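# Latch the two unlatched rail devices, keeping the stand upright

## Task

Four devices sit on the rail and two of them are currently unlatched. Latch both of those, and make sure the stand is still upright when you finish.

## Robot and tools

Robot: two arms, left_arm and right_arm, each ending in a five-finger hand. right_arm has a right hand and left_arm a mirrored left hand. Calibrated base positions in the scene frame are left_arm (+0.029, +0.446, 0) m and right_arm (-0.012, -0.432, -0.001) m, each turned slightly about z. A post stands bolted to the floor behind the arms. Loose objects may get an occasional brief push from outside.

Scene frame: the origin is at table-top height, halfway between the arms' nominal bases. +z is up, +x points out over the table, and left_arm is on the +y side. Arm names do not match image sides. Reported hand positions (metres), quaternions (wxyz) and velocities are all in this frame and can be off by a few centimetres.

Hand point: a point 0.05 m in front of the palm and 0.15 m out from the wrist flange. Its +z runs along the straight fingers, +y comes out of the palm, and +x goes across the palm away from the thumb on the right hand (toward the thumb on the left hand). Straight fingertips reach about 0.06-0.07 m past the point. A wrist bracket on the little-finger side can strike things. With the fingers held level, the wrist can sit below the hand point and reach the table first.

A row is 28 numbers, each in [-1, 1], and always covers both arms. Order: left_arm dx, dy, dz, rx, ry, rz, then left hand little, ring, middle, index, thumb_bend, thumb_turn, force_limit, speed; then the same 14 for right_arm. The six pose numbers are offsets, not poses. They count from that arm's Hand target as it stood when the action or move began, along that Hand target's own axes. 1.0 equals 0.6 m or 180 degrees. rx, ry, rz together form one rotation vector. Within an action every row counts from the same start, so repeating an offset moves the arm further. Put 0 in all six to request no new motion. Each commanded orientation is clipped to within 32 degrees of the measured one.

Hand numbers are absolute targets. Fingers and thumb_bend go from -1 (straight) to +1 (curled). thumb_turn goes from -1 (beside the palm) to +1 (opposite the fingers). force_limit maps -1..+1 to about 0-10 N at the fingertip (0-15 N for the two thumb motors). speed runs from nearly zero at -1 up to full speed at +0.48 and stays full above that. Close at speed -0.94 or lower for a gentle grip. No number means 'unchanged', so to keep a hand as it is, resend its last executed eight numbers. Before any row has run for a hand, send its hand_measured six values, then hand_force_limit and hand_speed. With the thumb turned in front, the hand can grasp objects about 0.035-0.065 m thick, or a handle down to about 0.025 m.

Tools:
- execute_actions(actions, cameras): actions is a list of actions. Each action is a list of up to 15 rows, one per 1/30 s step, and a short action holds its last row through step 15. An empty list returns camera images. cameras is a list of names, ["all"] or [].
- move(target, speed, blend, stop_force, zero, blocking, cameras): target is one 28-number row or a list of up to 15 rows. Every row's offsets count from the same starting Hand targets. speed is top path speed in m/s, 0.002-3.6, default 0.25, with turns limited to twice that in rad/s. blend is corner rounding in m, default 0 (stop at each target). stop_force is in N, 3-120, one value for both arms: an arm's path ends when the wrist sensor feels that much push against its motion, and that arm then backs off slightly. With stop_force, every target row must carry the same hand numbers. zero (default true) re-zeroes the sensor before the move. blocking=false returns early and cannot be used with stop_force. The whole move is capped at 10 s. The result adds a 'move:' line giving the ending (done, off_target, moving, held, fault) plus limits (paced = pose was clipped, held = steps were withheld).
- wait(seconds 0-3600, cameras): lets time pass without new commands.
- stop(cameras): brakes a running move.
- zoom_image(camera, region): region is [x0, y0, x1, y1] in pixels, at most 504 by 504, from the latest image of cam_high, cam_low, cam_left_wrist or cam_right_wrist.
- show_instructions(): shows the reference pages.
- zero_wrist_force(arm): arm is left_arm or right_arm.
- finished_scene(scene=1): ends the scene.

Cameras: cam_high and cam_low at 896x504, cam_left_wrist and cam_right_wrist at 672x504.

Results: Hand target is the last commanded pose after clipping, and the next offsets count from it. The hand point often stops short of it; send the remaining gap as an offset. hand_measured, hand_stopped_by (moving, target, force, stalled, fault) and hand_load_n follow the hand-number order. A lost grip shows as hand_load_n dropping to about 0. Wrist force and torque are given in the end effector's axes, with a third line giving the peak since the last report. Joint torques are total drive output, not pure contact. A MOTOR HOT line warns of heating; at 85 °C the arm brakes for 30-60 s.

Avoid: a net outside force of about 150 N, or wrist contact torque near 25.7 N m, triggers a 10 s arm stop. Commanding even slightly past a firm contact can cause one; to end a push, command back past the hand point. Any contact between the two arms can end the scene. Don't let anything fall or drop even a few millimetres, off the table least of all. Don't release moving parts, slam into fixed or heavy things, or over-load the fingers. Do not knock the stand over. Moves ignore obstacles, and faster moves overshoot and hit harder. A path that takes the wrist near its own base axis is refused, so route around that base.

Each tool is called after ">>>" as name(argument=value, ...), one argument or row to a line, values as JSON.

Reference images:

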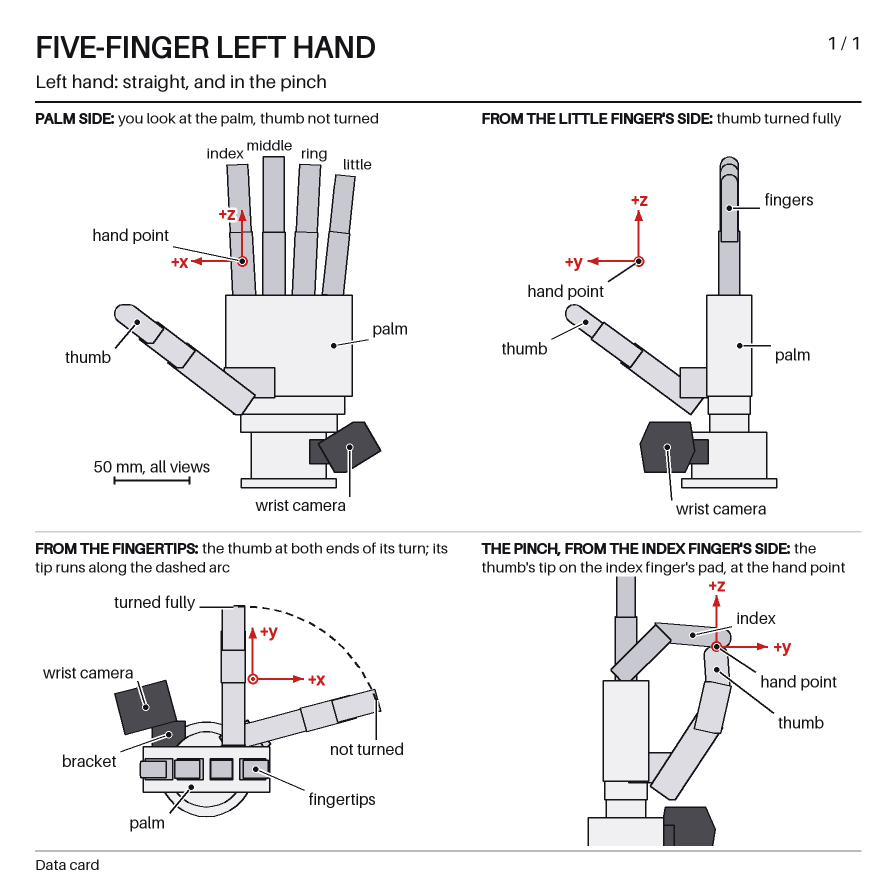

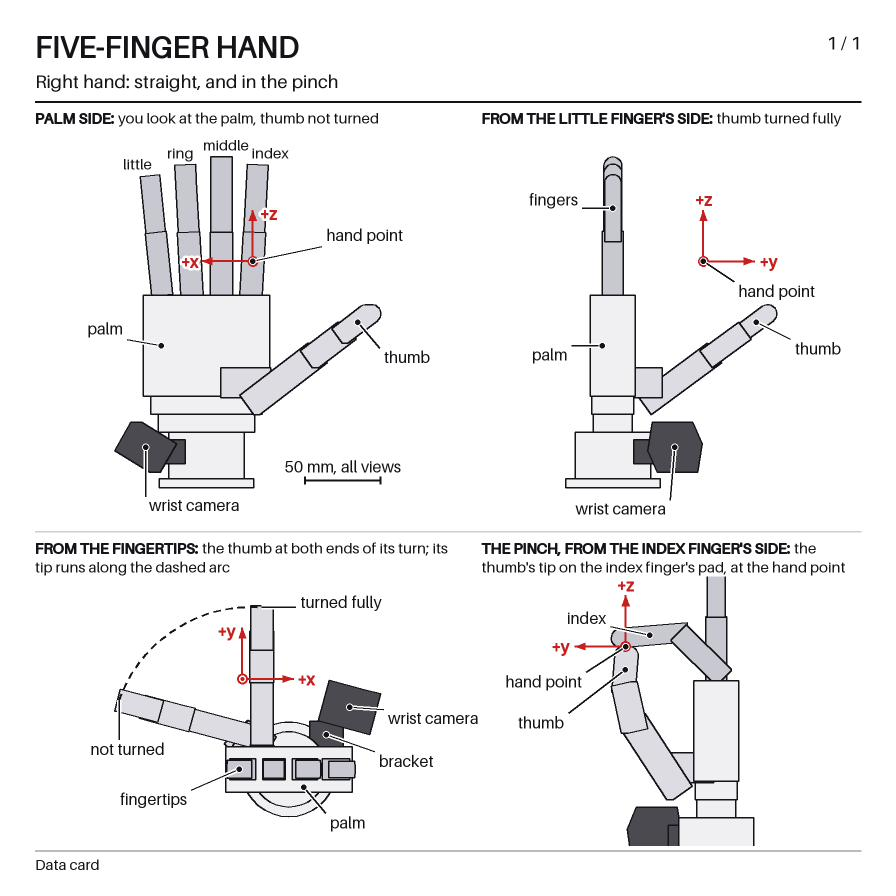

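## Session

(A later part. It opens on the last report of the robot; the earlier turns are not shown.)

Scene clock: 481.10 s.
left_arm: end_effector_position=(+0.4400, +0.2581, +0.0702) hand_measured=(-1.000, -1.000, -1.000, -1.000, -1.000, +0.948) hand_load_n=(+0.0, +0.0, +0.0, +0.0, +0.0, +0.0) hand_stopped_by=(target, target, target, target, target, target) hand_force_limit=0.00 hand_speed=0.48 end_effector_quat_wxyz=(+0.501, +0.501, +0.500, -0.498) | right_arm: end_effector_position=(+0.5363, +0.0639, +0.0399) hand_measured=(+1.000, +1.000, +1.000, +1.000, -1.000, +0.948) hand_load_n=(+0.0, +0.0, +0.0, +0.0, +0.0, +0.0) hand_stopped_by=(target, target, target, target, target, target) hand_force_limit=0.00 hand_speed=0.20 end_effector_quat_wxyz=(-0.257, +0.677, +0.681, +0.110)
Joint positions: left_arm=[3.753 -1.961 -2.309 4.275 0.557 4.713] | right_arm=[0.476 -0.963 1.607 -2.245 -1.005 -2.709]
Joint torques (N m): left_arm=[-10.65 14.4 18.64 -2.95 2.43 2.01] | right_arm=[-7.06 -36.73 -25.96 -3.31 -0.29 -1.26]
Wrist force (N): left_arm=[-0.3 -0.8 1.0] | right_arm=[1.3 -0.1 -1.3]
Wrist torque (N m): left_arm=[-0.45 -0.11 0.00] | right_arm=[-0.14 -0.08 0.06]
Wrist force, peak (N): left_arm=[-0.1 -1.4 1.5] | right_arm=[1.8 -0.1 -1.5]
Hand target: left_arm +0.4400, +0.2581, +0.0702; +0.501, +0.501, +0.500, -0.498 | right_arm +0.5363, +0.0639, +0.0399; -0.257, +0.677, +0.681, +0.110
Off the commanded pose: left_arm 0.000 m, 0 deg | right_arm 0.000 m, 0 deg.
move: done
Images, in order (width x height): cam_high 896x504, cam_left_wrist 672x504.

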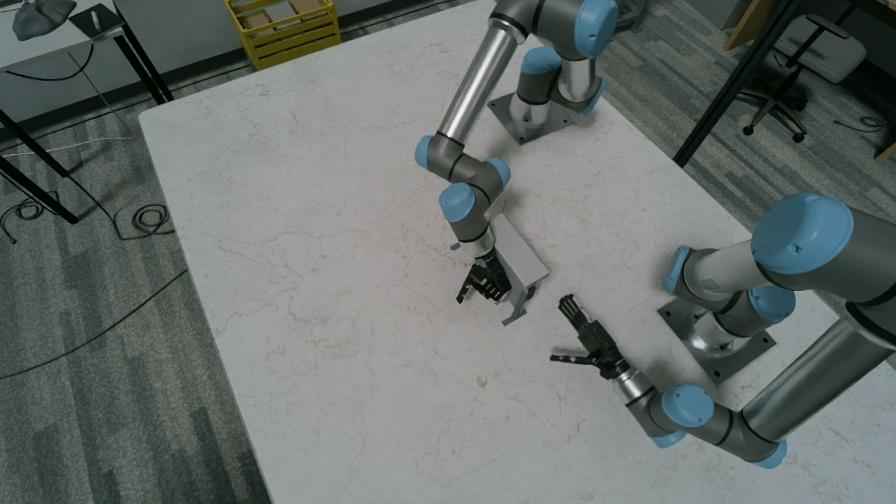

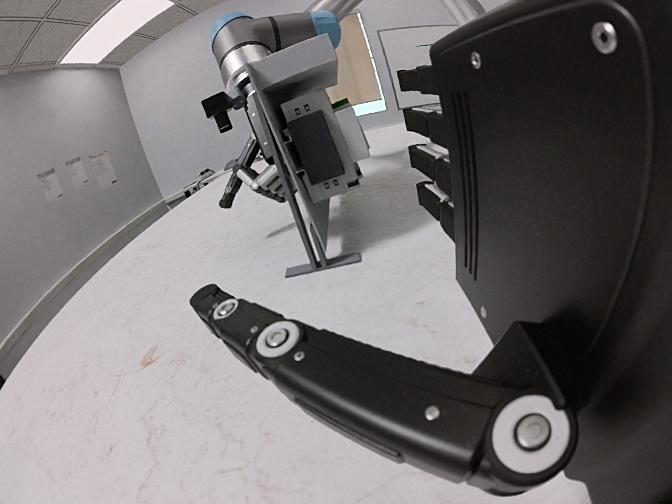

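>>> move(
  target=[
    [-0.0123,-0.152,0.1713,-0.242,0,0,1.0,1.0,1.0,-1.0,-1.0,0.948,0.0,0.48,0,0.0147,-0.0034,0,0,0,1.0,1.0,1.0,1.0,-1.0,0.948,0.0,0.2],
    [-0.0125,-0.217,0.1862,-0.478,0,0,1.0,1.0,1.0,-1.0,-1.0,0.948,0.0,0.48,-0.0598,0.0137,-0.0197,0.0379,-0.1598,0.0473,1.0,1.0,1.0,1.0,-1.0,0.948,0.0,0.2],
  ],
  speed=0.45,
  blend=[0.01, 0],
  cameras=["cam_left_wrist","cam_high","cam_low"],
)

Scene clock: 559.10 s.
left_arm: end_effector_position=(+0.3609, +0.1811, +0.0732) hand_measured=(+1.000, +1.000, +1.000, -1.000, -1.000, +0.948) hand_load_n=(+0.0, +0.0, +0.0, +0.0, +0.0, +0.0) hand_stopped_by=(target, target, target, target, target, target) hand_force_limit=0.00 hand_speed=0.48 end_effector_quat_wxyz=(+0.611, +0.354, +0.618, -0.346) | right_arm: end_effector_position=(+0.5450, +0.0635, +0.0399) hand_measured=(+1.000, +1.000, +1.000, +1.000, -1.000, +0.948) hand_load_n=(+0.0, +0.0, +0.0, +0.5, +0.0, +0.0) hand_stopped_by=(target, target, target, target, target, target) hand_force_limit=0.00 hand_speed=0.20 end_effector_quat_wxyz=(-0.257, +0.677, +0.681, +0.110)
Joint positions: left_arm=[3.586 -1.627 -2.836 4.355 -0.144 4.825] | right_arm=[0.469 -0.951 1.584 -2.23 -1.005 -2.716]
Joint torques (N m): left_arm=[9.47 -2.95 14.87 -2.22 2.25 1.77] | right_arm=[-8.3 -34.92 -26.04 -0.54 2.5 -1.46]
Wrist force (N): left_arm=[-0.7 -0.3 1.2] | right_arm=[1.6 -0.8 -1.3]
Wrist torque (N m): left_arm=[-0.37 -0.02 -0.08] | right_arm=[-0.19 -0.10 0.09]
Wrist force, peak (N): left_arm=[-0.4 -5.4 1.6] | right_arm=[1.9 -0.8 -1.7]
Hand target: left_arm +0.3609, +0.1811, +0.0732; +0.611, +0.354, +0.618, -0.346 (not the last commanded pose) | right_arm +0.5450, +0.0635, +0.0399; -0.257, +0.677, +0.681, +0.110 (not the last commanded pose)
Off the commanded pose: left_arm 0.062 m, 55 deg | right_arm 0.037 m, 31 deg.
move: held (left_arm; a check stopped the path), off_target (right_arm; braked when a check withheld steps of left_arm); path passed 0 of 2 targets; limits=held
pose unreachable (left arm): on one or more control steps of this call, first in action 0 (counted from 0), this arm could not follow its commanded pose, so it was not sent that pose on those steps. It may still have moved: this result reports where it is.
cause: moving toward the commanded pose would bring two parts of the arm too close to each other (joints 3 (elbow) to 5 (wrist 2) lie between them).
Images, in order (width x height): cam_high 896x504, cam_low 896x504, cam_left_wrist 672x504.

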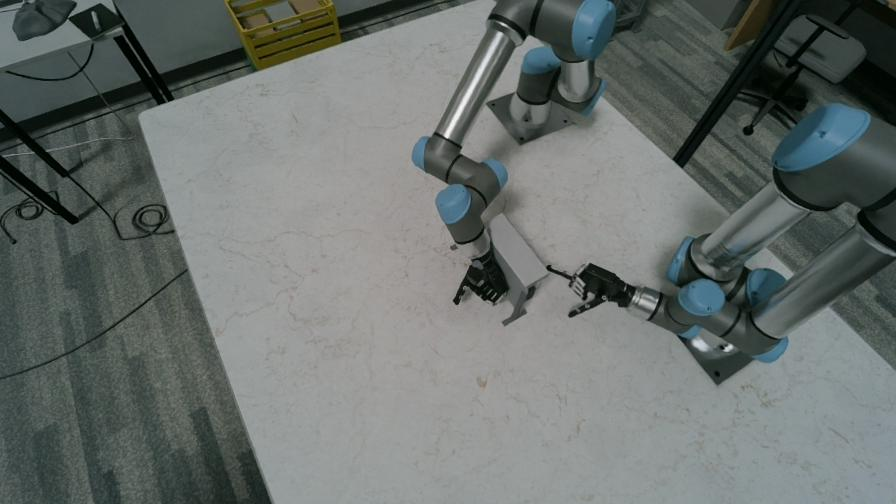

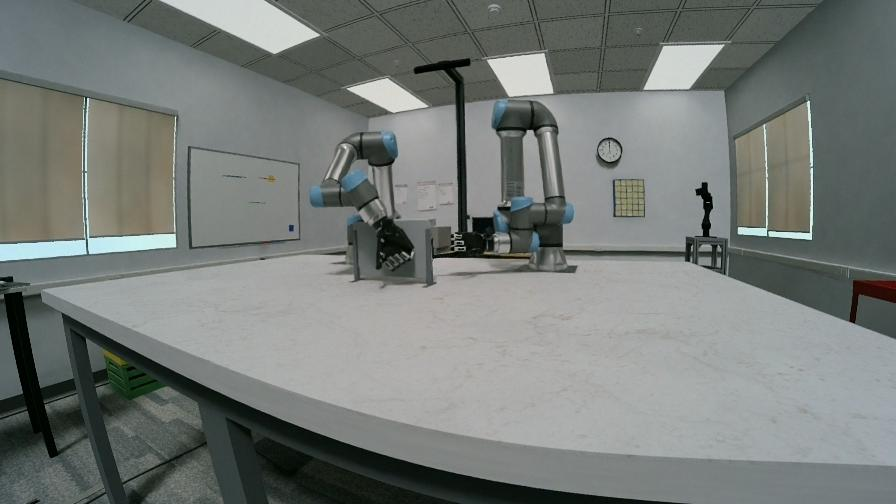

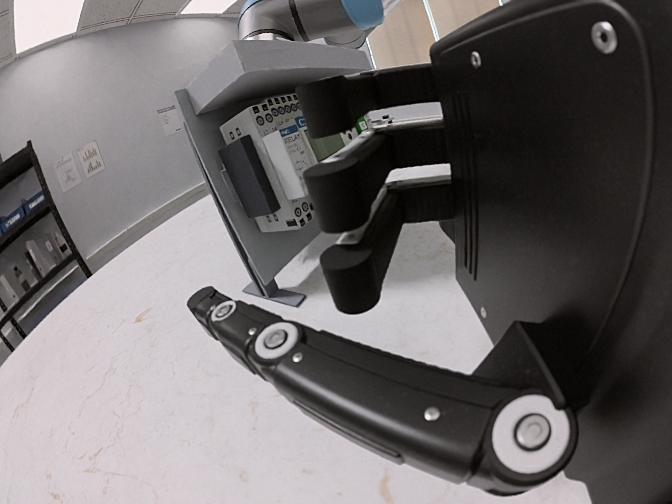

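>>> move(
  target=[
    [-0.0022,-0.035,0.0397,-0.096,0,0,1.0,1.0,1.0,-1.0,-1.0,0.948,0.0,0.48,-0.03,0,-0.008,0.019,-0.08,0.0237,1.0,1.0,1.0,1.0,-1.0,0.948,0.0,0.2],
    [-0.0072,-0.1028,0.0068,-0.307,0,0,1.0,1.0,1.0,-1.0,-1.0,0.948,0.0,0.48,-0.0598,-0.0005,-0.0165,0.0379,-0.1598,0.0473,1.0,1.0,1.0,1.0,-1.0,0.948,0.0,0.2],
  ],
  speed=[0.25, 0.4],
  blend=[0.01, 0],
  cameras=["cam_left_wrist","cam_high","cam_low"],
)

Scene clock: 570.53 s.
left_arm: end_effector_position=(+0.3099, +0.1460, +0.0771) hand_measured=(+1.000, +1.000, +1.000, -1.000, -1.000, +0.948) hand_load_n=(-0.5, +0.0, +0.0, +0.0, +0.0, +0.5) hand_stopped_by=(target, target, target, target, target, target) hand_force_limit=0.00 hand_speed=0.48 end_effector_quat_wxyz=(+0.705, +0.031, +0.708, -0.020) | right_arm: end_effector_position=(+0.5450, +0.0275, +0.0304) hand_measured=(+1.000, +1.000, +1.000, +1.000, -1.000, +0.948) hand_load_n=(+0.0, +0.0, +0.0, +0.0, +0.0, +0.0) hand_stopped_by=(target, target, target, target, target, target) hand_force_limit=0.00 hand_speed=0.20 end_effector_quat_wxyz=(-0.126, +0.715, +0.677, -0.120)
Joint positions: left_arm=[2.1 -1.925 -2.338 4.255 -2.593 4.722] | right_arm=[0.564 -0.801 1.198 -1.669 -1.384 -2.597]
Joint torques (N m): left_arm=[3.6 14.16 18.29 -1.51 -2.18 -1.76] | right_arm=[8 -42.6 -27.67 -0.14 -1.36 1.01]
Wrist force (N): left_arm=[-0.4 -0.4 0.9] | right_arm=[0.5 -0.5 -1.2]
Wrist torque (N m): left_arm=[-0.35 -0.06 0.11] | right_arm=[-0.11 -0.05 -0.13]
Wrist force, peak (N): left_arm=[-0.7 -0.5 1.6] | right_arm=[1.8 -0.7 -1.8]
Hand target: left_arm +0.3099, +0.1461, +0.0771; +0.705, +0.031, +0.708, -0.019 | right_arm +0.5450, +0.0275, +0.0304; -0.126, +0.715, +0.677, -0.120
Off the commanded pose: left_arm 0.000 m, 0 deg | right_arm 0.000 m, 0 deg.
move: done
Images, in order (width x height): cam_high 896x504, cam_low 896x504, cam_left_wrist 672x504.

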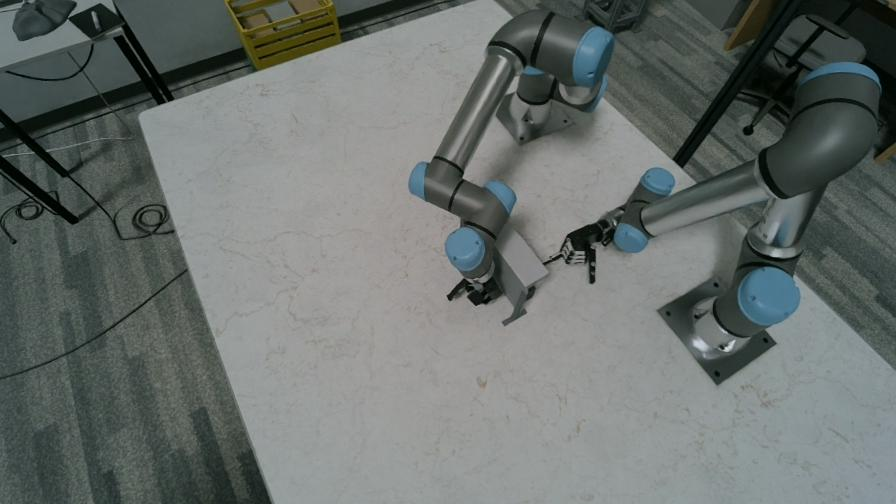

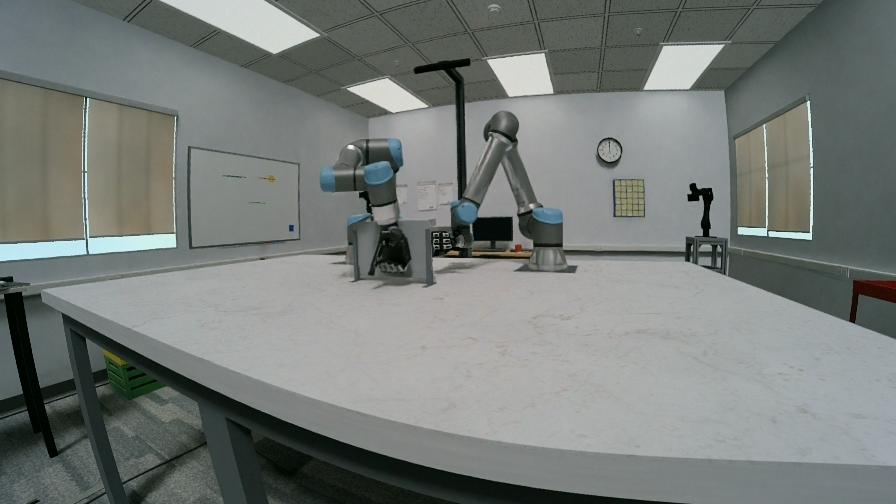

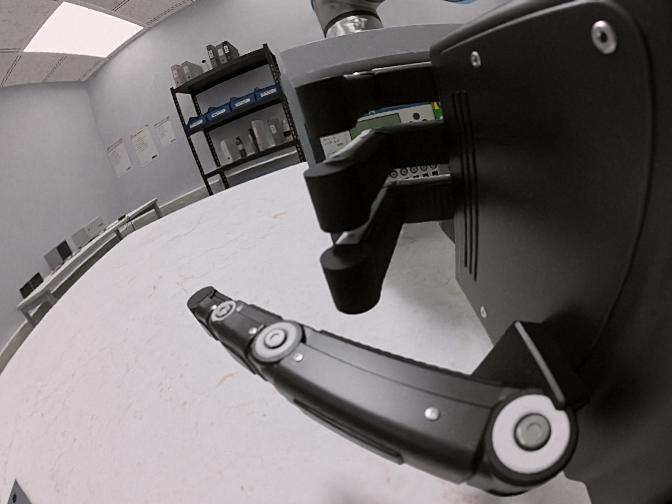

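>>> zoom_image(
  camera="cam_left_wrist",
  region=[290, 50, 480, 260],
)

>>> zoom_image(
  camera="cam_high",
  region=[430, 190, 630, 340],
)

Scaled by 2.400 from the camera's image (finer frame: 960x720).

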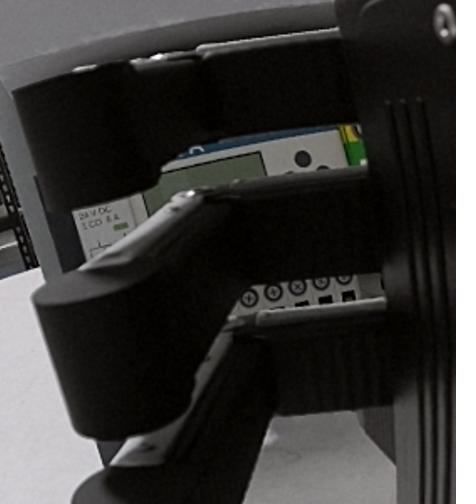

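Scaled by 2.520 from the camera's image (finer frame: 1280x720).

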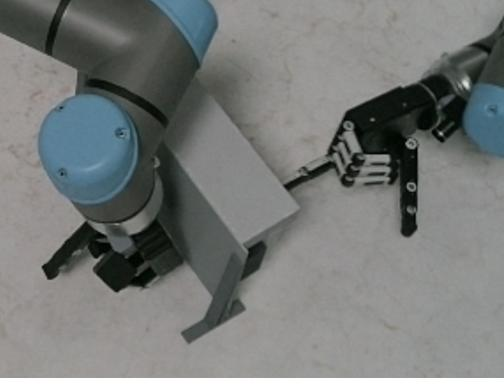

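>>> move(
  target=[0,0,0.05,0,0,0,1.0,1.0,1.0,-1.0,-1.0,0.948,0.0,0.48,0,-0.0125,0.0046,0,0,0,1.0,1.0,1.0,1.0,-1.0,0.948,0.0,0.2],
  speed=0.1,
)

>>> move(
  target=[0,0,0.05,0,0,0,1.0,1.0,1.0,-1.0,-1.0,0.948,0.0,0.48,0,-0.0392,0.0143,0,0,0,1.0,1.0,1.0,1.0,-1.0,0.948,0.0,0.2],
  speed=0.012,
  stop_force=4,
)

Scene clock: 575.77 s.
left_arm: end_effector_position=(+0.3398, +0.1439, +0.0770) hand_measured=(+1.000, +1.000, +1.000, -1.000, -1.000, +0.948) hand_load_n=(+0.0, +0.0, +0.0, +0.0, +0.0, +0.0) hand_stopped_by=(target, target, target, target, target, target) hand_force_limit=0.00 hand_speed=0.48 end_effector_quat_wxyz=(+0.705, +0.031, +0.708, -0.019) | right_arm: end_effector_position=(+0.5370, +0.0279, +0.0304) hand_measured=(+1.000, +1.000, +1.000, +1.000, -1.000, +0.948) hand_load_n=(+0.0, +0.0, +0.0, +0.5, +0.0, +0.0) hand_stopped_by=(target, target, target, target, target, target) hand_force_limit=0.00 hand_speed=0.20 end_effector_quat_wxyz=(-0.126, +0.715, +0.677, -0.120)
Joint positions: left_arm=[2.178 -1.934 -2.322 4.249 -2.515 4.723] | right_arm=[0.57 -0.814 1.223 -1.681 -1.382 -2.591]
Joint torques (N m): left_arm=[7.89 15.12 19.8 -1.35 2.29 -0.97] | right_arm=[8.18 -63.72 -13.02 -3.05 1.42 1.21]
Wrist force (N): left_arm=[-0.5 -0.4 0.7] | right_arm=[0.4 -0.2 -1.3]
Wrist torque (N m): left_arm=[-0.33 -0.10 -0.01] | right_arm=[-0.05 -0.03 -0.13]
Wrist force, peak (N): left_arm=[-1.0 -0.9 1.2] | right_arm=[0.4 -0.6 -1.7]
Hand target: left_arm +0.3399, +0.1439, +0.0770; +0.705, +0.031, +0.708, -0.019 | right_arm +0.5370, +0.0279, +0.0304; -0.126, +0.715, +0.677, -0.120
Off the commanded pose: left_arm 0.000 m, 0 deg | right_arm 0.000 m, 0 deg.
move: done

Scene clock: 578.13 s.
left_arm: end_effector_position=(+0.3548, +0.1429, +0.0769) hand_measured=(+1.000, +1.000, +1.000, -1.000, -1.000, +0.948) hand_load_n=(+0.0, +0.0, +0.0, +0.0, +0.0, +0.5) hand_stopped_by=(target, target, target, target, target, target) hand_force_limit=0.00 hand_speed=0.48 end_effector_quat_wxyz=(+0.705, +0.031, +0.708, -0.019) | right_arm: end_effector_position=(+0.5303, +0.0283, +0.0304) hand_measured=(+1.000, +1.000, +1.000, +1.000, -1.000, +0.948) hand_load_n=(+0.0, +0.0, +0.0, +0.0, +0.0, +0.0) hand_stopped_by=(target, target, target, target, target, target) hand_force_limit=0.00 hand_speed=0.20 end_effector_quat_wxyz=(-0.126, +0.715, +0.677, -0.120)
Joint positions: left_arm=[2.215 -1.94 -2.311 4.244 -2.478 4.723] | right_arm=[0.575 -0.826 1.244 -1.692 -1.381 -2.586]
Joint torques (N m): left_arm=[-9.23 39.71 -0.19 3.03 -2.05 0.74] | right_arm=[2.4 -39.92 -15.03 -0.07 -0.56 -1.22]
Wrist force (N): left_arm=[-1.2 0.0 -0.6] | right_arm=[1.0 4.5 -3.1]
Wrist torque (N m): left_arm=[-0.22 0.02 -0.08] | right_arm=[0.31 -0.04 -0.10]
Wrist force, peak (N): left_arm=[1.1 -0.2 -5.0] | right_arm=[0.4 5.6 -3.3]
Hand target: left_arm +0.3548, +0.1429, +0.0769; +0.705, +0.031, +0.708, -0.019 (not the last commanded pose) | right_arm +0.5302, +0.0283, +0.0304; -0.126, +0.715, +0.677, -0.120 (not the last commanded pose)
Off the commanded pose: left_arm 0.015 m, 0 deg | right_arm 0.018 m, 0 deg.
move: contact (left_arm, right_arm)

>>> move(
  target=[0,0,0.02,0,0,0,1.0,1.0,1.0,-1.0,-1.0,0.948,0.0,0.48,0,0,0,0,0,0,1.0,1.0,1.0,1.0,-1.0,0.948,0.0,0.2],
  speed=0.006,
  stop_force=26,
)

Scene clock: 582.07 s.
left_arm: end_effector_position=(+0.3607, +0.1425, +0.0769) hand_measured=(+1.000, +1.000, +1.000, -1.000, -1.000, +0.948) hand_load_n=(+0.0, +0.0, +0.0, -4.0, +0.0, +0.0) hand_stopped_by=(target, target, target, target, target, target) hand_force_limit=0.00 hand_speed=0.48 end_effector_quat_wxyz=(+0.705, +0.031, +0.708, -0.019) | right_arm: end_effector_position=(+0.5302, +0.0283, +0.0304) hand_measured=(+1.000, +1.000, +1.000, +1.000, -1.000, +0.948) hand_load_n=(+0.0, +0.0, +0.0, +0.0, +0.5, +0.0) hand_stopped_by=(target, target, target, target, target, target) hand_force_limit=0.00 hand_speed=0.20 end_effector_quat_wxyz=(-0.126, +0.715, +0.677, -0.120)
Joint positions: left_arm=[2.229 -1.943 -2.306 4.242 -2.464 4.723] | right_arm=[0.575 -0.826 1.244 -1.692 -1.381 -2.586]
Joint torques (N m): left_arm=[-0.81 45.48 9.83 6.5 -1.53 1.17] | right_arm=[9.88 -41.54 -13.21 4.63 4.37 -0.75]
Wrist force (N): left_arm=[9.8 2.4 -24.5] | right_arm=[-1.2 30.0 -8.9]
Wrist torque (N m): left_arm=[1.18 -0.05 0.54] | right_arm=[1.97 0.40 0.93]
Wrist force, peak (N): left_arm=[11.7 2.3 -28.6] | right_arm=[-1.0 32.9 -9.4]
Hand target: left_arm +0.3607, +0.1425, +0.0769; +0.705, +0.031, +0.708, -0.019 (not the last commanded pose) | right_arm +0.5302, +0.0283, +0.0304; -0.126, +0.715, +0.677, -0.120
Off the commanded pose: left_arm 0.006 m, 0 deg | right_arm 0.000 m, 0 deg.
move: contact (left_arm)

>>> move(
  target=[0,0,0.012,0,0,0,1.0,1.0,1.0,-1.0,-1.0,0.948,0.0,0.48,0,0,0,0,0,0,1.0,1.0,1.0,1.0,-1.0,0.948,0.0,0.2],
  speed=0.006,
  stop_force=36,
  zero=false,
  cameras=["cam_left_wrist"],
)

Scene clock: 585.50 s.
left_arm: end_effector_position=(+0.3618, +0.1424, +0.0769) hand_measured=(+1.000, +1.000, +1.000, -1.000, -1.000, +0.948) hand_load_n=(+0.0, +0.0, +0.0, -4.0, +0.0, +0.5) hand_stopped_by=(target, target, target, target, target, target) hand_force_limit=0.00 hand_speed=0.48 end_effector_quat_wxyz=(+0.705, +0.031, +0.708, -0.019) | right_arm: end_effector_position=(+0.5303, +0.0282, +0.0304) hand_measured=(+1.000, +1.000, +1.000, +1.000, -1.000, +0.948) hand_load_n=(+0.0, +0.0, +0.0, +0.0, +0.0, +0.0) hand_stopped_by=(target, target, target, target, target, target) hand_force_limit=0.00 hand_speed=0.20 end_effector_quat_wxyz=(-0.126, +0.715, +0.677, -0.120)
Joint positions: left_arm=[2.232 -1.943 -2.305 4.242 -2.461 4.723] | right_arm=[0.575 -0.826 1.244 -1.692 -1.381 -2.586]
Joint torques (N m): left_arm=[1.21 46.37 13.37 7.97 -1.59 0.76] | right_arm=[26.2 -42.36 -13.47 4.03 4.25 -0.89]
Wrist force (N): left_arm=[12.9 1.7 -34.9] | right_arm=[-1.3 38.0 -11.3]
Wrist torque (N m): left_arm=[1.75 0.25 0.72] | right_arm=[2.30 0.53 1.36]
Wrist force, peak (N): left_arm=[14.4 2.0 -38.8] | right_arm=[-1.3 42.5 -13.8]
Hand target: left_arm +0.3618, +0.1424, +0.0769; +0.705, +0.031, +0.708, -0.019 (not the last commanded pose) | right_arm +0.5302, +0.0283, +0.0304; -0.126, +0.715, +0.677, -0.120
Off the commanded pose: left_arm 0.006 m, 0 deg | right_arm 0.000 m, 0 deg.
move: contact (left_arm)

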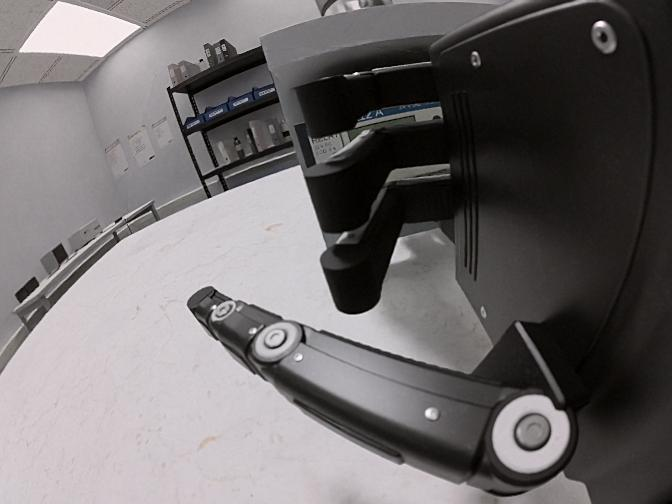

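>>> zoom_image(
  camera="cam_left_wrist",
  region=[290, 90, 450, 220],
)

Scaled by 3.150 from the camera's image (finer frame: 960x720).

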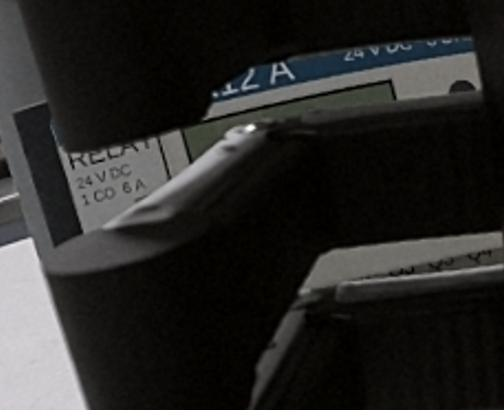

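>>> move(
  target=[
    [0,0,-0.0733,0,0,0,1.0,1.0,1.0,-1.0,-1.0,0.948,0.0,0.48,0,0.0063,-0.0023,0,0,0,1.0,1.0,1.0,1.0,-1.0,0.948,0.0,0.2],
    [-0.034,-0.0507,-0.0697,0,0,0,1.0,1.0,1.0,-1.0,-1.0,0.948,0.0,0.48,0,-0.004,-0.0305,0,0,0,1.0,1.0,1.0,1.0,-1.0,0.948,0.0,0.2],
  ],
  speed=0.15,
  blend=[0.008, 0],
  cameras=["cam_left_wrist","cam_high"],
)

Scene clock: 610.53 s.
left_arm: end_effector_position=(+0.3179, +0.1147, +0.0970) hand_measured=(+1.000, +1.000, +1.000, -1.000, -1.000, +0.948) hand_load_n=(+0.0, -0.5, +0.0, +0.0, +0.0, +0.0) hand_stopped_by=(target, target, target, target, target, target) hand_force_limit=0.00 hand_speed=0.48 end_effector_quat_wxyz=(+0.705, +0.031, +0.708, -0.019) | right_arm: end_effector_position=(+0.5343, +0.0281, +0.0484) hand_measured=(+1.000, +1.000, +1.000, +1.000, -1.000, +0.948) hand_load_n=(+0.0, +0.0, +0.0, +0.0, +0.0, +0.0) hand_stopped_by=(target, target, target, target, target, target) hand_force_limit=0.00 hand_speed=0.20 end_effector_quat_wxyz=(-0.126, +0.715, +0.677, -0.120)
Joint positions: left_arm=[2.08 -1.922 -2.237 4.151 -2.614 4.721] | right_arm=[0.572 -0.836 1.213 -1.65 -1.382 -2.589]
Joint torques (N m): left_arm=[-9.17 16.31 21 -1.6 -1.92 -1.69] | right_arm=[-6.71 -65.6 -27.01 -0.16 -1.51 -1.41]
Wrist force (N): left_arm=[-1.7 -0.9 1.1] | right_arm=[0.6 -0.8 -1.9]
Wrist torque (N m): left_arm=[-0.43 0.17 0.02] | right_arm=[-0.10 -0.04 -0.03]
Wrist force, peak (N): left_arm=[13.0 1.8 -35.1] | right_arm=[-1.5 38.7 -11.4]
Hand target: left_arm +0.3179, +0.1147, +0.0970; +0.705, +0.031, +0.708, -0.019 | right_arm +0.5343, +0.0281, +0.0484; -0.126, +0.715, +0.677, -0.120
Off the commanded pose: left_arm 0.000 m, 0 deg | right_arm 0.000 m, 0 deg.
move: done
Images, in order (width x height): cam_high 896x504, cam_left_wrist 672x504.

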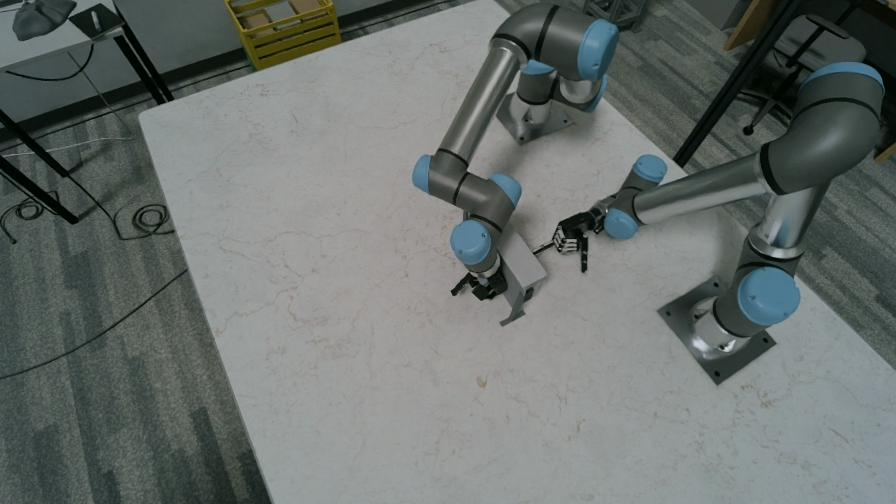

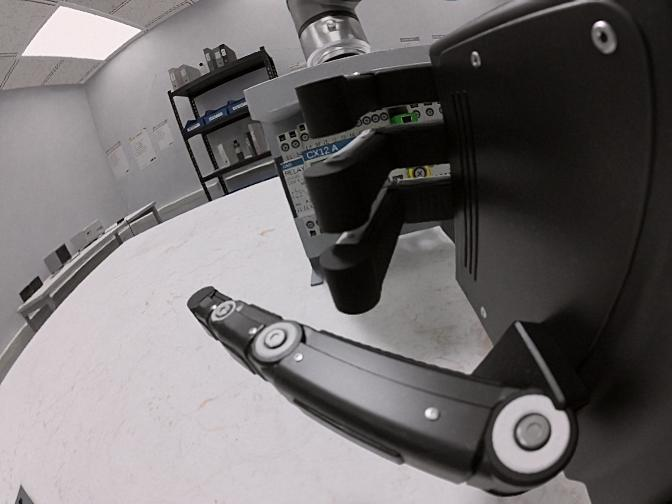

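>>> zoom_image(
  camera="cam_left_wrist",
  region=[240, 90, 460, 290],
)

>>> zoom_image(
  camera="cam_left_wrist",
  region=[265, 110, 345, 190],
)

>>> zoom_image(
  camera="cam_left_wrist",
  region=[350, 90, 450, 200],
)

Scaled by 2.291 from the camera's image (finer frame: 960x720).

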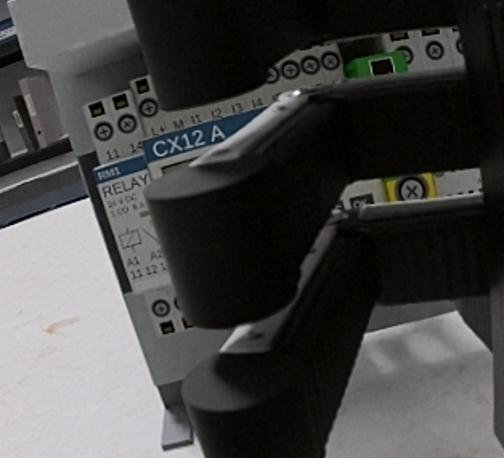

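Scaled by 6.300 from the camera's image (finer frame: 960x720).

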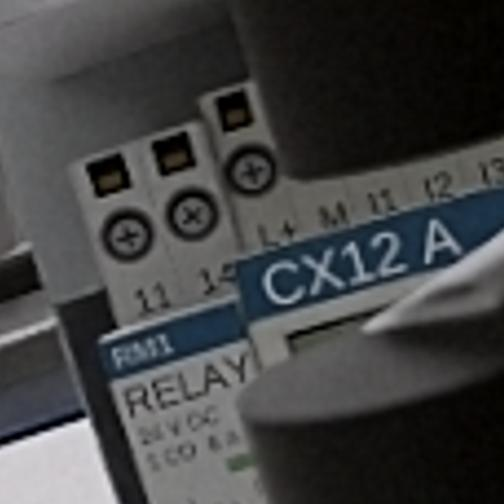

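Scaled by 4.582 from the camera's image (finer frame: 960x720).

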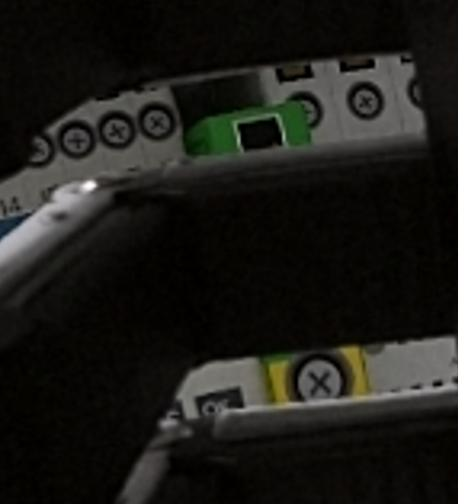

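>>> move(
  target=[-0.0036,-0.0158,0.0011,0,0,0,1.0,1.0,1.0,-1.0,-1.0,0.948,0.0,0.48,0,0,0,0,0,0,1.0,1.0,1.0,1.0,-1.0,0.948,0.0,0.2],
  speed=0.1,
)

>>> move(
  target=[0,0,0.055,0,0,0,1.0,1.0,1.0,-1.0,-1.0,0.948,0.0,0.48,0,-0.0157,0.0057,0,0,0,1.0,1.0,1.0,1.0,-1.0,0.948,0.0,0.2],
  speed=0.015,
  stop_force=4,
)

Scene clock: 632.27 s.
left_arm: end_effector_position=(+0.3179, +0.1052, +0.0990) hand_measured=(+1.000, +1.000, +1.000, -1.000, -1.000, +0.948) hand_load_n=(+0.0, +0.0, +0.0, +0.0, +0.0, +0.5) hand_stopped_by=(target, target, target, target, target, target) hand_force_limit=0.00 hand_speed=0.48 end_effector_quat_wxyz=(+0.705, +0.031, +0.708, -0.019) | right_arm: end_effector_position=(+0.5343, +0.0281, +0.0484) hand_measured=(+1.000, +1.000, +1.000, +1.000, -1.000, +0.948) hand_load_n=(+0.0, +0.0, +0.0, +0.0, +0.0, +0.0) hand_stopped_by=(target, target, target, target, target, target) hand_force_limit=0.00 hand_speed=0.20 end_effector_quat_wxyz=(-0.126, +0.715, +0.677, -0.120)
Joint positions: left_arm=[2.068 -1.933 -2.209 4.134 -2.625 4.721] | right_arm=[0.572 -0.836 1.213 -1.65 -1.382 -2.589]
Joint torques (N m): left_arm=[-9.21 16.65 21 -1.61 -2.01 -1.57] | right_arm=[-8.86 -63.74 -27.57 0.01 -1.31 -1.39]
Wrist force (N): left_arm=[-1.8 -0.4 0.8] | right_arm=[0.3 -0.5 -1.5]
Wrist torque (N m): left_arm=[-0.34 0.17 0.02] | right_arm=[-0.10 -0.01 -0.05]
Wrist force, peak (N): left_arm=[-1.9 -1.2 1.1] | right_arm=[0.7 -0.4 -2.1]
Hand target: left_arm +0.3179, +0.1052, +0.0990; +0.705, +0.031, +0.708, -0.019 | right_arm +0.5343, +0.0281, +0.0484; -0.126, +0.715, +0.677, -0.120
Off the commanded pose: left_arm 0.000 m, 0 deg | right_arm 0.000 m, 0 deg.
move: done

Scene clock: 634.77 s.
left_arm: end_effector_position=(+0.3387, +0.1037, +0.0989) hand_measured=(+1.000, +1.000, +1.000, -1.000, -1.000, +0.948) hand_load_n=(+0.0, +0.0, +0.0, +0.0, +0.0, +0.5) hand_stopped_by=(target, target, target, target, target, target) hand_force_limit=0.00 hand_speed=0.48 end_effector_quat_wxyz=(+0.705, +0.031, +0.708, -0.019) | right_arm: end_effector_position=(+0.5318, +0.0282, +0.0484) hand_measured=(+1.000, +1.000, +1.000, +1.000, -1.000, +0.948) hand_load_n=(+0.0, +0.0, +0.0, +0.0, +0.0, +0.0) hand_stopped_by=(target, target, target, target, target, target) hand_force_limit=0.00 hand_speed=0.20 end_effector_quat_wxyz=(-0.126, +0.715, +0.677, -0.120)
Joint positions: left_arm=[2.117 -1.94 -2.198 4.13 -2.576 4.722] | right_arm=[0.574 -0.841 1.22 -1.653 -1.381 -2.588]
Joint torques (N m): left_arm=[-8.98 40.42 0.52 2.78 -2.07 0.45] | right_arm=[1.2 -42.95 -16.98 -0.33 -0.52 -1.19]
Wrist force (N): left_arm=[-1.6 -0.3 -0.9] | right_arm=[1.6 5.4 -2.9]
Wrist torque (N m): left_arm=[-0.23 0.18 -0.02] | right_arm=[0.34 -0.04 0.12]
Wrist force, peak (N): left_arm=[-0.7 -0.9 -7.6] | right_arm=[1.9 7.9 -3.2]
Hand target: left_arm +0.3387, +0.1037, +0.0989; +0.705, +0.031, +0.708, -0.019 (not the last commanded pose) | right_arm +0.5318, +0.0282, +0.0484; -0.126, +0.715, +0.677, -0.120 (not the last commanded pose)
Off the commanded pose: left_arm 0.012 m, 0 deg | right_arm 0.008 m, 0 deg.
move: contact (left_arm, right_arm)

>>> move(
  target=[0,0,0.02,0,0,0,1.0,1.0,1.0,-1.0,-1.0,0.948,0.0,0.48,0,0,0,0,0,0,1.0,1.0,1.0,1.0,-1.0,0.948,0.0,0.2],
  speed=0.006,
  stop_force=26,
  zero=false,
)

Scene clock: 648.63 s.
left_arm: end_effector_position=(+0.3409, +0.1036, +0.0989) hand_measured=(+1.000, +1.000, +1.000, -1.000, -1.000, +0.948) hand_load_n=(+0.0, +0.0, +0.0, +0.0, +0.5, +0.0) hand_stopped_by=(target, target, target, target, target, target) hand_force_limit=0.00 hand_speed=0.48 end_effector_quat_wxyz=(+0.705, +0.031, +0.708, -0.019) | right_arm: end_effector_position=(+0.5318, +0.0282, +0.0484) hand_measured=(+1.000, +1.000, +1.000, +1.000, -1.000, +0.948) hand_load_n=(+0.0, +0.0, +0.0, +0.0, +0.0, +0.0) hand_stopped_by=(target, target, target, target, target, target) hand_force_limit=0.00 hand_speed=0.20 end_effector_quat_wxyz=(-0.126, +0.715, +0.677, -0.120)
Joint positions: left_arm=[2.122 -1.941 -2.197 4.129 -2.571 4.722] | right_arm=[0.574 -0.841 1.22 -1.653 -1.381 -2.588]
Joint torques (N m): left_arm=[0.49 40.92 6.23 4.59 -2.2 0.56] | right_arm=[9.23 -50.43 -14.61 4.93 4.67 -1.25]
Wrist force (N): left_arm=[1.0 -1.4 -24.3] | right_arm=[1.7 29.8 -9.6]
Wrist torque (N m): left_arm=[1.07 -0.05 0.15] | right_arm=[2.00 0.03 0.47]
Wrist force, peak (N): left_arm=[2.6 -1.4 -29.1] | right_arm=[0.9 32.3 -9.2]
Hand target: left_arm +0.3409, +0.1036, +0.0989; +0.705, +0.031, +0.708, -0.019 (not the last commanded pose) | right_arm +0.5318, +0.0282, +0.0484; -0.126, +0.715, +0.677, -0.120
Off the commanded pose: left_arm 0.010 m, 0 deg | right_arm 0.000 m, 0 deg.
move: contact (left_arm)

>>> move(
  target=[0,0,0.02,0,0,0,1.0,1.0,1.0,-1.0,-1.0,0.948,0.0,0.48,0,0,0,0,0,0,1.0,1.0,1.0,1.0,-1.0,0.948,0.0,0.2],
  speed=0.008,
  stop_force=38,
  zero=false,
  cameras=["cam_left_wrist","cam_high"],
)

Scene clock: 652.33 s.
left_arm: end_effector_position=(+0.3417, +0.1036, +0.0989) hand_measured=(+1.000, +1.000, +1.000, -1.000, -1.000, +0.948) hand_load_n=(+0.0, +0.0, +0.0, +0.0, +0.0, +0.5) hand_stopped_by=(target, target, target, target, target, target) hand_force_limit=0.00 hand_speed=0.48 end_effector_quat_wxyz=(+0.705, +0.031, +0.708, -0.020) | right_arm: end_effector_position=(+0.5318, +0.0282, +0.0484) hand_measured=(+1.000, +1.000, +1.000, +1.000, -1.000, +0.948) hand_load_n=(+0.0, +0.0, +0.0, +0.0, -0.5, +0.0) hand_stopped_by=(target, target, target, target, target, target) hand_force_limit=0.00 hand_speed=0.20 end_effector_quat_wxyz=(-0.126, +0.715, +0.677, -0.120)
Joint positions: left_arm=[2.124 -1.941 -2.196 4.129 -2.569 4.722] | right_arm=[0.574 -0.841 1.22 -1.653 -1.381 -2.588]
Joint torques (N m): left_arm=[3.33 44.69 10.18 5.7 -2.49 -0.04] | right_arm=[18.79 -55.56 -14.58 6.71 4.72 1.48]
Wrist force (N): left_arm=[6.2 -1.5 -34.6] | right_arm=[1.0 40.2 -11.0]
Wrist torque (N m): left_arm=[1.69 -0.07 0.46] | right_arm=[2.37 0.01 0.34]
Wrist force, peak (N): left_arm=[8.6 -1.7 -41.7] | right_arm=[-0.2 45.2 -12.6]
Hand target: left_arm +0.3417, +0.1036, +0.0989; +0.705, +0.031, +0.708, -0.020 (not the last commanded pose) | right_arm +0.5318, +0.0282, +0.0484; -0.126, +0.715, +0.677, -0.120
Off the commanded pose: left_arm 0.011 m, 0 deg | right_arm 0.000 m, 0 deg.
move: contact (left_arm)
Images, in order (width x height): cam_high 896x504, cam_left_wrist 672x504.

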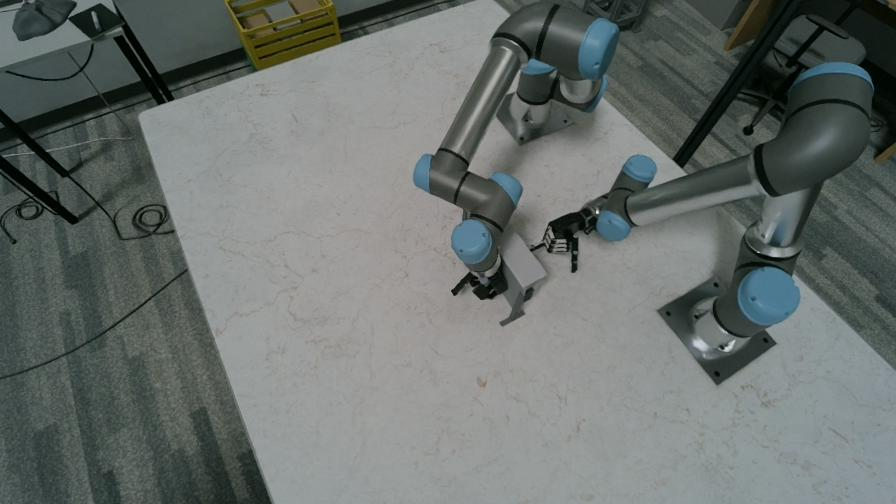

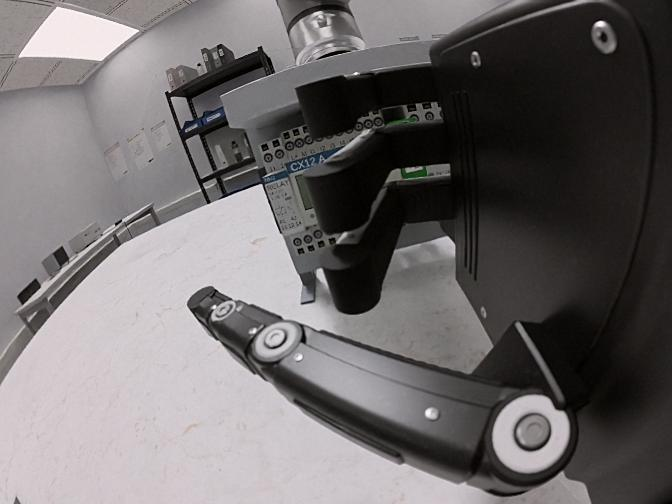

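>>> zoom_image(
  camera="cam_left_wrist",
  region=[240, 100, 460, 265],
)

>>> zoom_image(
  camera="cam_left_wrist",
  region=[255, 110, 345, 190],
)

>>> zoom_image(
  camera="cam_left_wrist",
  region=[270, 190, 350, 260],
)

Scaled by 2.291 from the camera's image (finer frame: 960x720).

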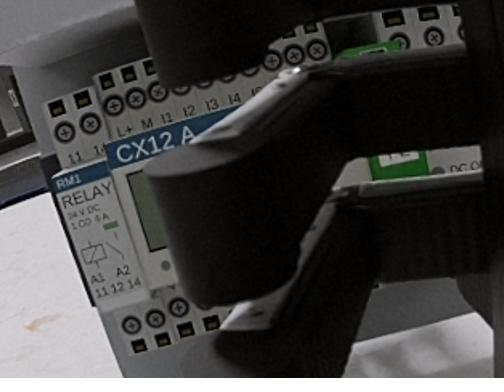

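Scaled by 5.600 from the camera's image (finer frame: 960x720).

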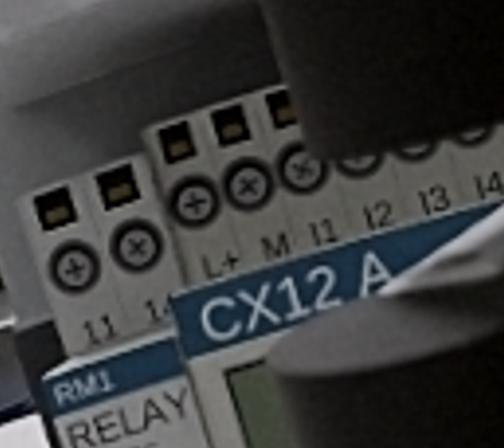

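Scaled by 6.300 from the camera's image (finer frame: 960x720).

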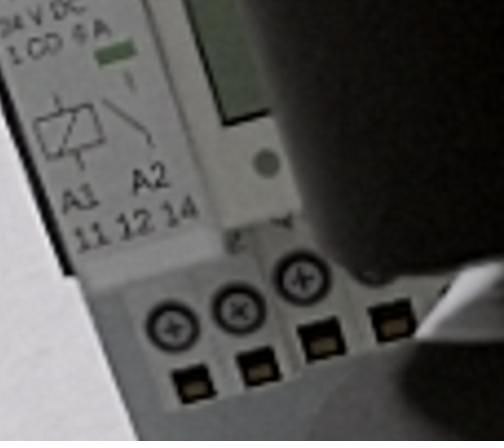

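>>> move(
  target=[0.0067,0,0.0017,0,0,0,1.0,1.0,1.0,-1.0,-1.0,0.948,0.0,0.48,0,0,0,0,0,0,1.0,1.0,1.0,1.0,-1.0,0.948,0.0,0.2],
  speed=0.006,
  stop_force=20,
)

Scene clock: 689.63 s.
left_arm: end_effector_position=(+0.3427, +0.1035, +0.0949) hand_measured=(+1.000, +1.000, +1.000, -1.000, -1.000, +0.948) hand_load_n=(+0.0, +0.0, +0.0, +0.0, +0.0, +0.0) hand_stopped_by=(target, target, target, target, target, target) hand_force_limit=0.00 hand_speed=0.48 end_effector_quat_wxyz=(+0.705, +0.031, +0.708, -0.020) | right_arm: end_effector_position=(+0.5318, +0.0282, +0.0484) hand_measured=(+1.000, +1.000, +1.000, +1.000, -1.000, +0.948) hand_load_n=(+0.0, +0.0, +0.0, +0.0, +0.0, +0.0) hand_stopped_by=(target, target, target, target, target, target) hand_force_limit=0.00 hand_speed=0.20 end_effector_quat_wxyz=(-0.126, +0.715, +0.677, -0.120)
Joint positions: left_arm=[2.126 -1.951 -2.198 4.141 -2.567 4.722] | right_arm=[0.574 -0.841 1.22 -1.653 -1.381 -2.588]
Joint torques (N m): left_arm=[21.54 17.74 5.37 4.39 2.26 0.6] | right_arm=[19.81 -62.23 -12.45 4.32 4.51 1.36]
Wrist force (N): left_arm=[-3.7 -1.1 -31.7] | right_arm=[-1.5 34.4 -12.9]
Wrist torque (N m): left_arm=[1.57 -0.12 -0.13] | right_arm=[2.34 0.16 0.07]
Wrist force, peak (N): left_arm=[6.5 -1.1 -35.3] | right_arm=[0.4 40.2 -11.4]
Hand target: left_arm +0.3427, +0.1035, +0.0949; +0.705, +0.031, +0.708, -0.020 | right_arm +0.5318, +0.0282, +0.0484; -0.126, +0.715, +0.677, -0.120
Off the commanded pose: left_arm 0.000 m, 0 deg | right_arm 0.000 m, 0 deg.
move: done

>>> move(
  target=[0.001,0,0.01,0,0,0,1.0,1.0,1.0,-1.0,-1.0,0.948,0.0,0.48,0,0,0,0,0,0,1.0,1.0,1.0,1.0,-1.0,0.948,0.0,0.2],
  speed=0.006,
  stop_force=9,
  zero=false,
)

Scene clock: 695.27 s.
left_arm: end_effector_position=(+0.3441, +0.1035, +0.0947) hand_measured=(+1.000, +1.000, +1.000, -1.000, -1.000, +0.948) hand_load_n=(+0.0, +0.0, +0.0, +0.0, +0.0, +0.0) hand_stopped_by=(target, target, target, target, target, target) hand_force_limit=0.00 hand_speed=0.48 end_effector_quat_wxyz=(+0.705, +0.031, +0.708, -0.019) | right_arm: end_effector_position=(+0.5318, +0.0282, +0.0484) hand_measured=(+1.000, +1.000, +1.000, +1.000, -1.000, +0.948) hand_load_n=(+0.0, +0.0, +0.0, +0.0, +0.0, +0.0) hand_stopped_by=(target, target, target, target, target, target) hand_force_limit=0.00 hand_speed=0.20 end_effector_quat_wxyz=(-0.126, +0.715, +0.677, -0.120)
Joint positions: left_arm=[2.13 -1.952 -2.197 4.141 -2.563 4.722] | right_arm=[0.574 -0.841 1.22 -1.653 -1.381 -2.588]
Joint torques (N m): left_arm=[5.7 40.97 8.38 4.29 -2.34 1.19] | right_arm=[24.27 -60.96 -14.63 7.59 5.91 1.58]
Wrist force (N): left_arm=[0.5 -1.6 -41.5] | right_arm=[3.6 43.9 -14.6]
Wrist torque (N m): left_arm=[2.12 -0.39 0.11] | right_arm=[2.67 -0.08 0.54]
Wrist force, peak (N): left_arm=[0.3 -1.4 -47.0] | right_arm=[0.9 48.9 -13.0]
Hand target: left_arm +0.3440, +0.1035, +0.0947; +0.705, +0.031, +0.708, -0.019 (not the last commanded pose) | right_arm +0.5318, +0.0282, +0.0484; -0.126, +0.715, +0.677, -0.120
Off the commanded pose: left_arm 0.005 m, 0 deg | right_arm 0.000 m, 0 deg.
move: contact (left_arm)

>>> move(
  target=[
    [0,0,-0.03,0,0,0,1.0,1.0,1.0,-1.0,-1.0,0.948,0.0,0.48,0,0,0,0,0,0,1.0,1.0,1.0,1.0,-1.0,0.948,0.0,0.2],
    [0.0125,0.0753,-0.03,0,0,0,1.0,1.0,1.0,-1.0,-1.0,0.948,0.0,0.48,0,0,0,0,0,0,1.0,1.0,1.0,1.0,-1.0,0.948,0.0,0.2],
    [0.0125,0.0753,-0.007,0,0,0,1.0,1.0,1.0,-1.0,-1.0,0.948,0.0,0.48,0,0,0,0,0,0,1.0,1.0,1.0,1.0,-1.0,0.948,0.0,0.2],
  ],
  speed=0.12,
  blend=0.008,
)

>>> move(
  target=[0,0,0.05,0,0,0,1.0,1.0,1.0,-1.0,-1.0,0.948,0.0,0.48,0,0,0,0,0,0,1.0,1.0,1.0,1.0,-1.0,0.948,0.0,0.2],
  speed=0.015,
  stop_force=4,
  cameras=["cam_left_wrist"],
)

Scene clock: 702.87 s.
left_arm: end_effector_position=(+0.3430, +0.1490, +0.0880) hand_measured=(+1.000, +1.000, +1.000, -1.000, -1.000, +0.948) hand_load_n=(+0.0, +0.0, +0.0, +0.0, +0.0, +0.0) hand_stopped_by=(target, target, target, target, target, target) hand_force_limit=0.00 hand_speed=0.48 end_effector_quat_wxyz=(+0.705, +0.031, +0.708, -0.020) | right_arm: end_effector_position=(+0.5318, +0.0282, +0.0484) hand_measured=(+1.000, +1.000, +1.000, +1.000, -1.000, +0.948) hand_load_n=(+0.0, +0.0, +0.0, +0.0, -0.5, +0.0) hand_stopped_by=(target, target, target, target, target, target) hand_force_limit=0.00 hand_speed=0.20 end_effector_quat_wxyz=(-0.126, +0.715, +0.677, -0.120)
Joint positions: left_arm=[2.195 -1.896 -2.33 4.218 -2.498 4.723] | right_arm=[0.574 -0.841 1.22 -1.653 -1.381 -2.588]
Joint torques (N m): left_arm=[9.4 15.44 -1.03 2.73 2.12 1.59] | right_arm=[-8.89 -53.67 -23.43 -3.03 -1.44 -0.49]
Wrist force (N): left_arm=[-1.7 -0.7 1.3] | right_arm=[0.6 -0.5 -2.4]
Wrist torque (N m): left_arm=[-0.45 0.16 -0.12] | right_arm=[-0.03 -0.03 -0.11]
Wrist force, peak (N): left_arm=[0.3 -1.6 -41.8] | right_arm=[2.5 44.3 -15.2]
Hand target: left_arm +0.3431, +0.1490, +0.0879; +0.705, +0.031, +0.708, -0.019 | right_arm +0.5318, +0.0282, +0.0484; -0.126, +0.715, +0.677, -0.120
Off the commanded pose: left_arm 0.000 m, 0 deg | right_arm 0.000 m, 0 deg.
move: done; blend cut to 0.0069 m at target 2

Scene clock: 704.93 s.
left_arm: end_effector_position=(+0.3578, +0.1479, +0.0879) hand_measured=(+1.000, +1.000, +1.000, -1.000, -1.000, +0.948) hand_load_n=(+0.0, +0.0, +0.0, +0.0, +0.0, +0.0) hand_stopped_by=(target, target, target, target, target, target) hand_force_limit=0.00 hand_speed=0.48 end_effector_quat_wxyz=(+0.705, +0.031, +0.708, -0.019) | right_arm: end_effector_position=(+0.5318, +0.0282, +0.0484) hand_measured=(+1.000, +1.000, +1.000, +1.000, -1.000, +0.948) hand_load_n=(+0.0, +0.0, +0.0, +0.0, -0.5, +0.5) hand_stopped_by=(target, target, target, target, target, target) hand_force_limit=0.00 hand_speed=0.20 end_effector_quat_wxyz=(-0.126, +0.715, +0.677, -0.120)
Joint positions: left_arm=[2.232 -1.902 -2.319 4.214 -2.461 4.723] | right_arm=[0.574 -0.841 1.22 -1.653 -1.381 -2.588]
Joint torques (N m): left_arm=[-8.74 37.81 -0.43 3.19 -2.05 0.54] | right_arm=[8.73 -51.71 -21.17 0.53 1.22 -1.03]
Wrist force (N): left_arm=[0.7 -0.5 1.2] | right_arm=[1.2 4.0 -4.2]
Wrist torque (N m): left_arm=[-0.41 0.18 0.00] | right_arm=[0.33 -0.03 0.00]
Wrist force, peak (N): left_arm=[4.0 -1.0 -4.7] | right_arm=[1.4 6.8 -5.5]
Hand target: left_arm +0.3578, +0.1479, +0.0879; +0.705, +0.031, +0.708, -0.019 (not the last commanded pose) | right_arm +0.5318, +0.0282, +0.0484; -0.126, +0.715, +0.677, -0.120
Off the commanded pose: left_arm 0.015 m, 0 deg | right_arm 0.000 m, 0 deg.
move: contact (left_arm)

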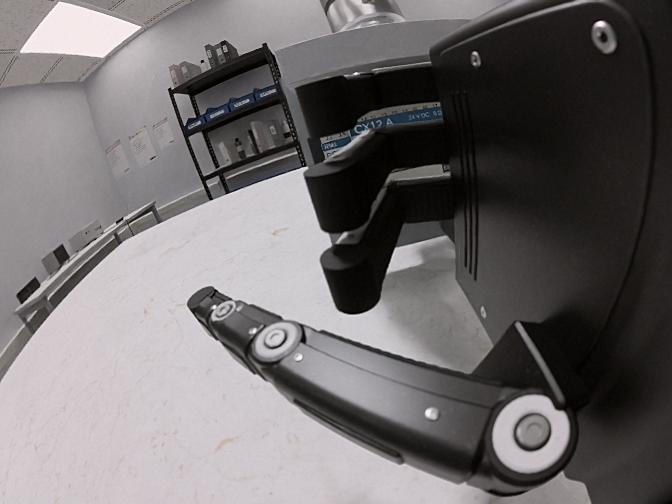

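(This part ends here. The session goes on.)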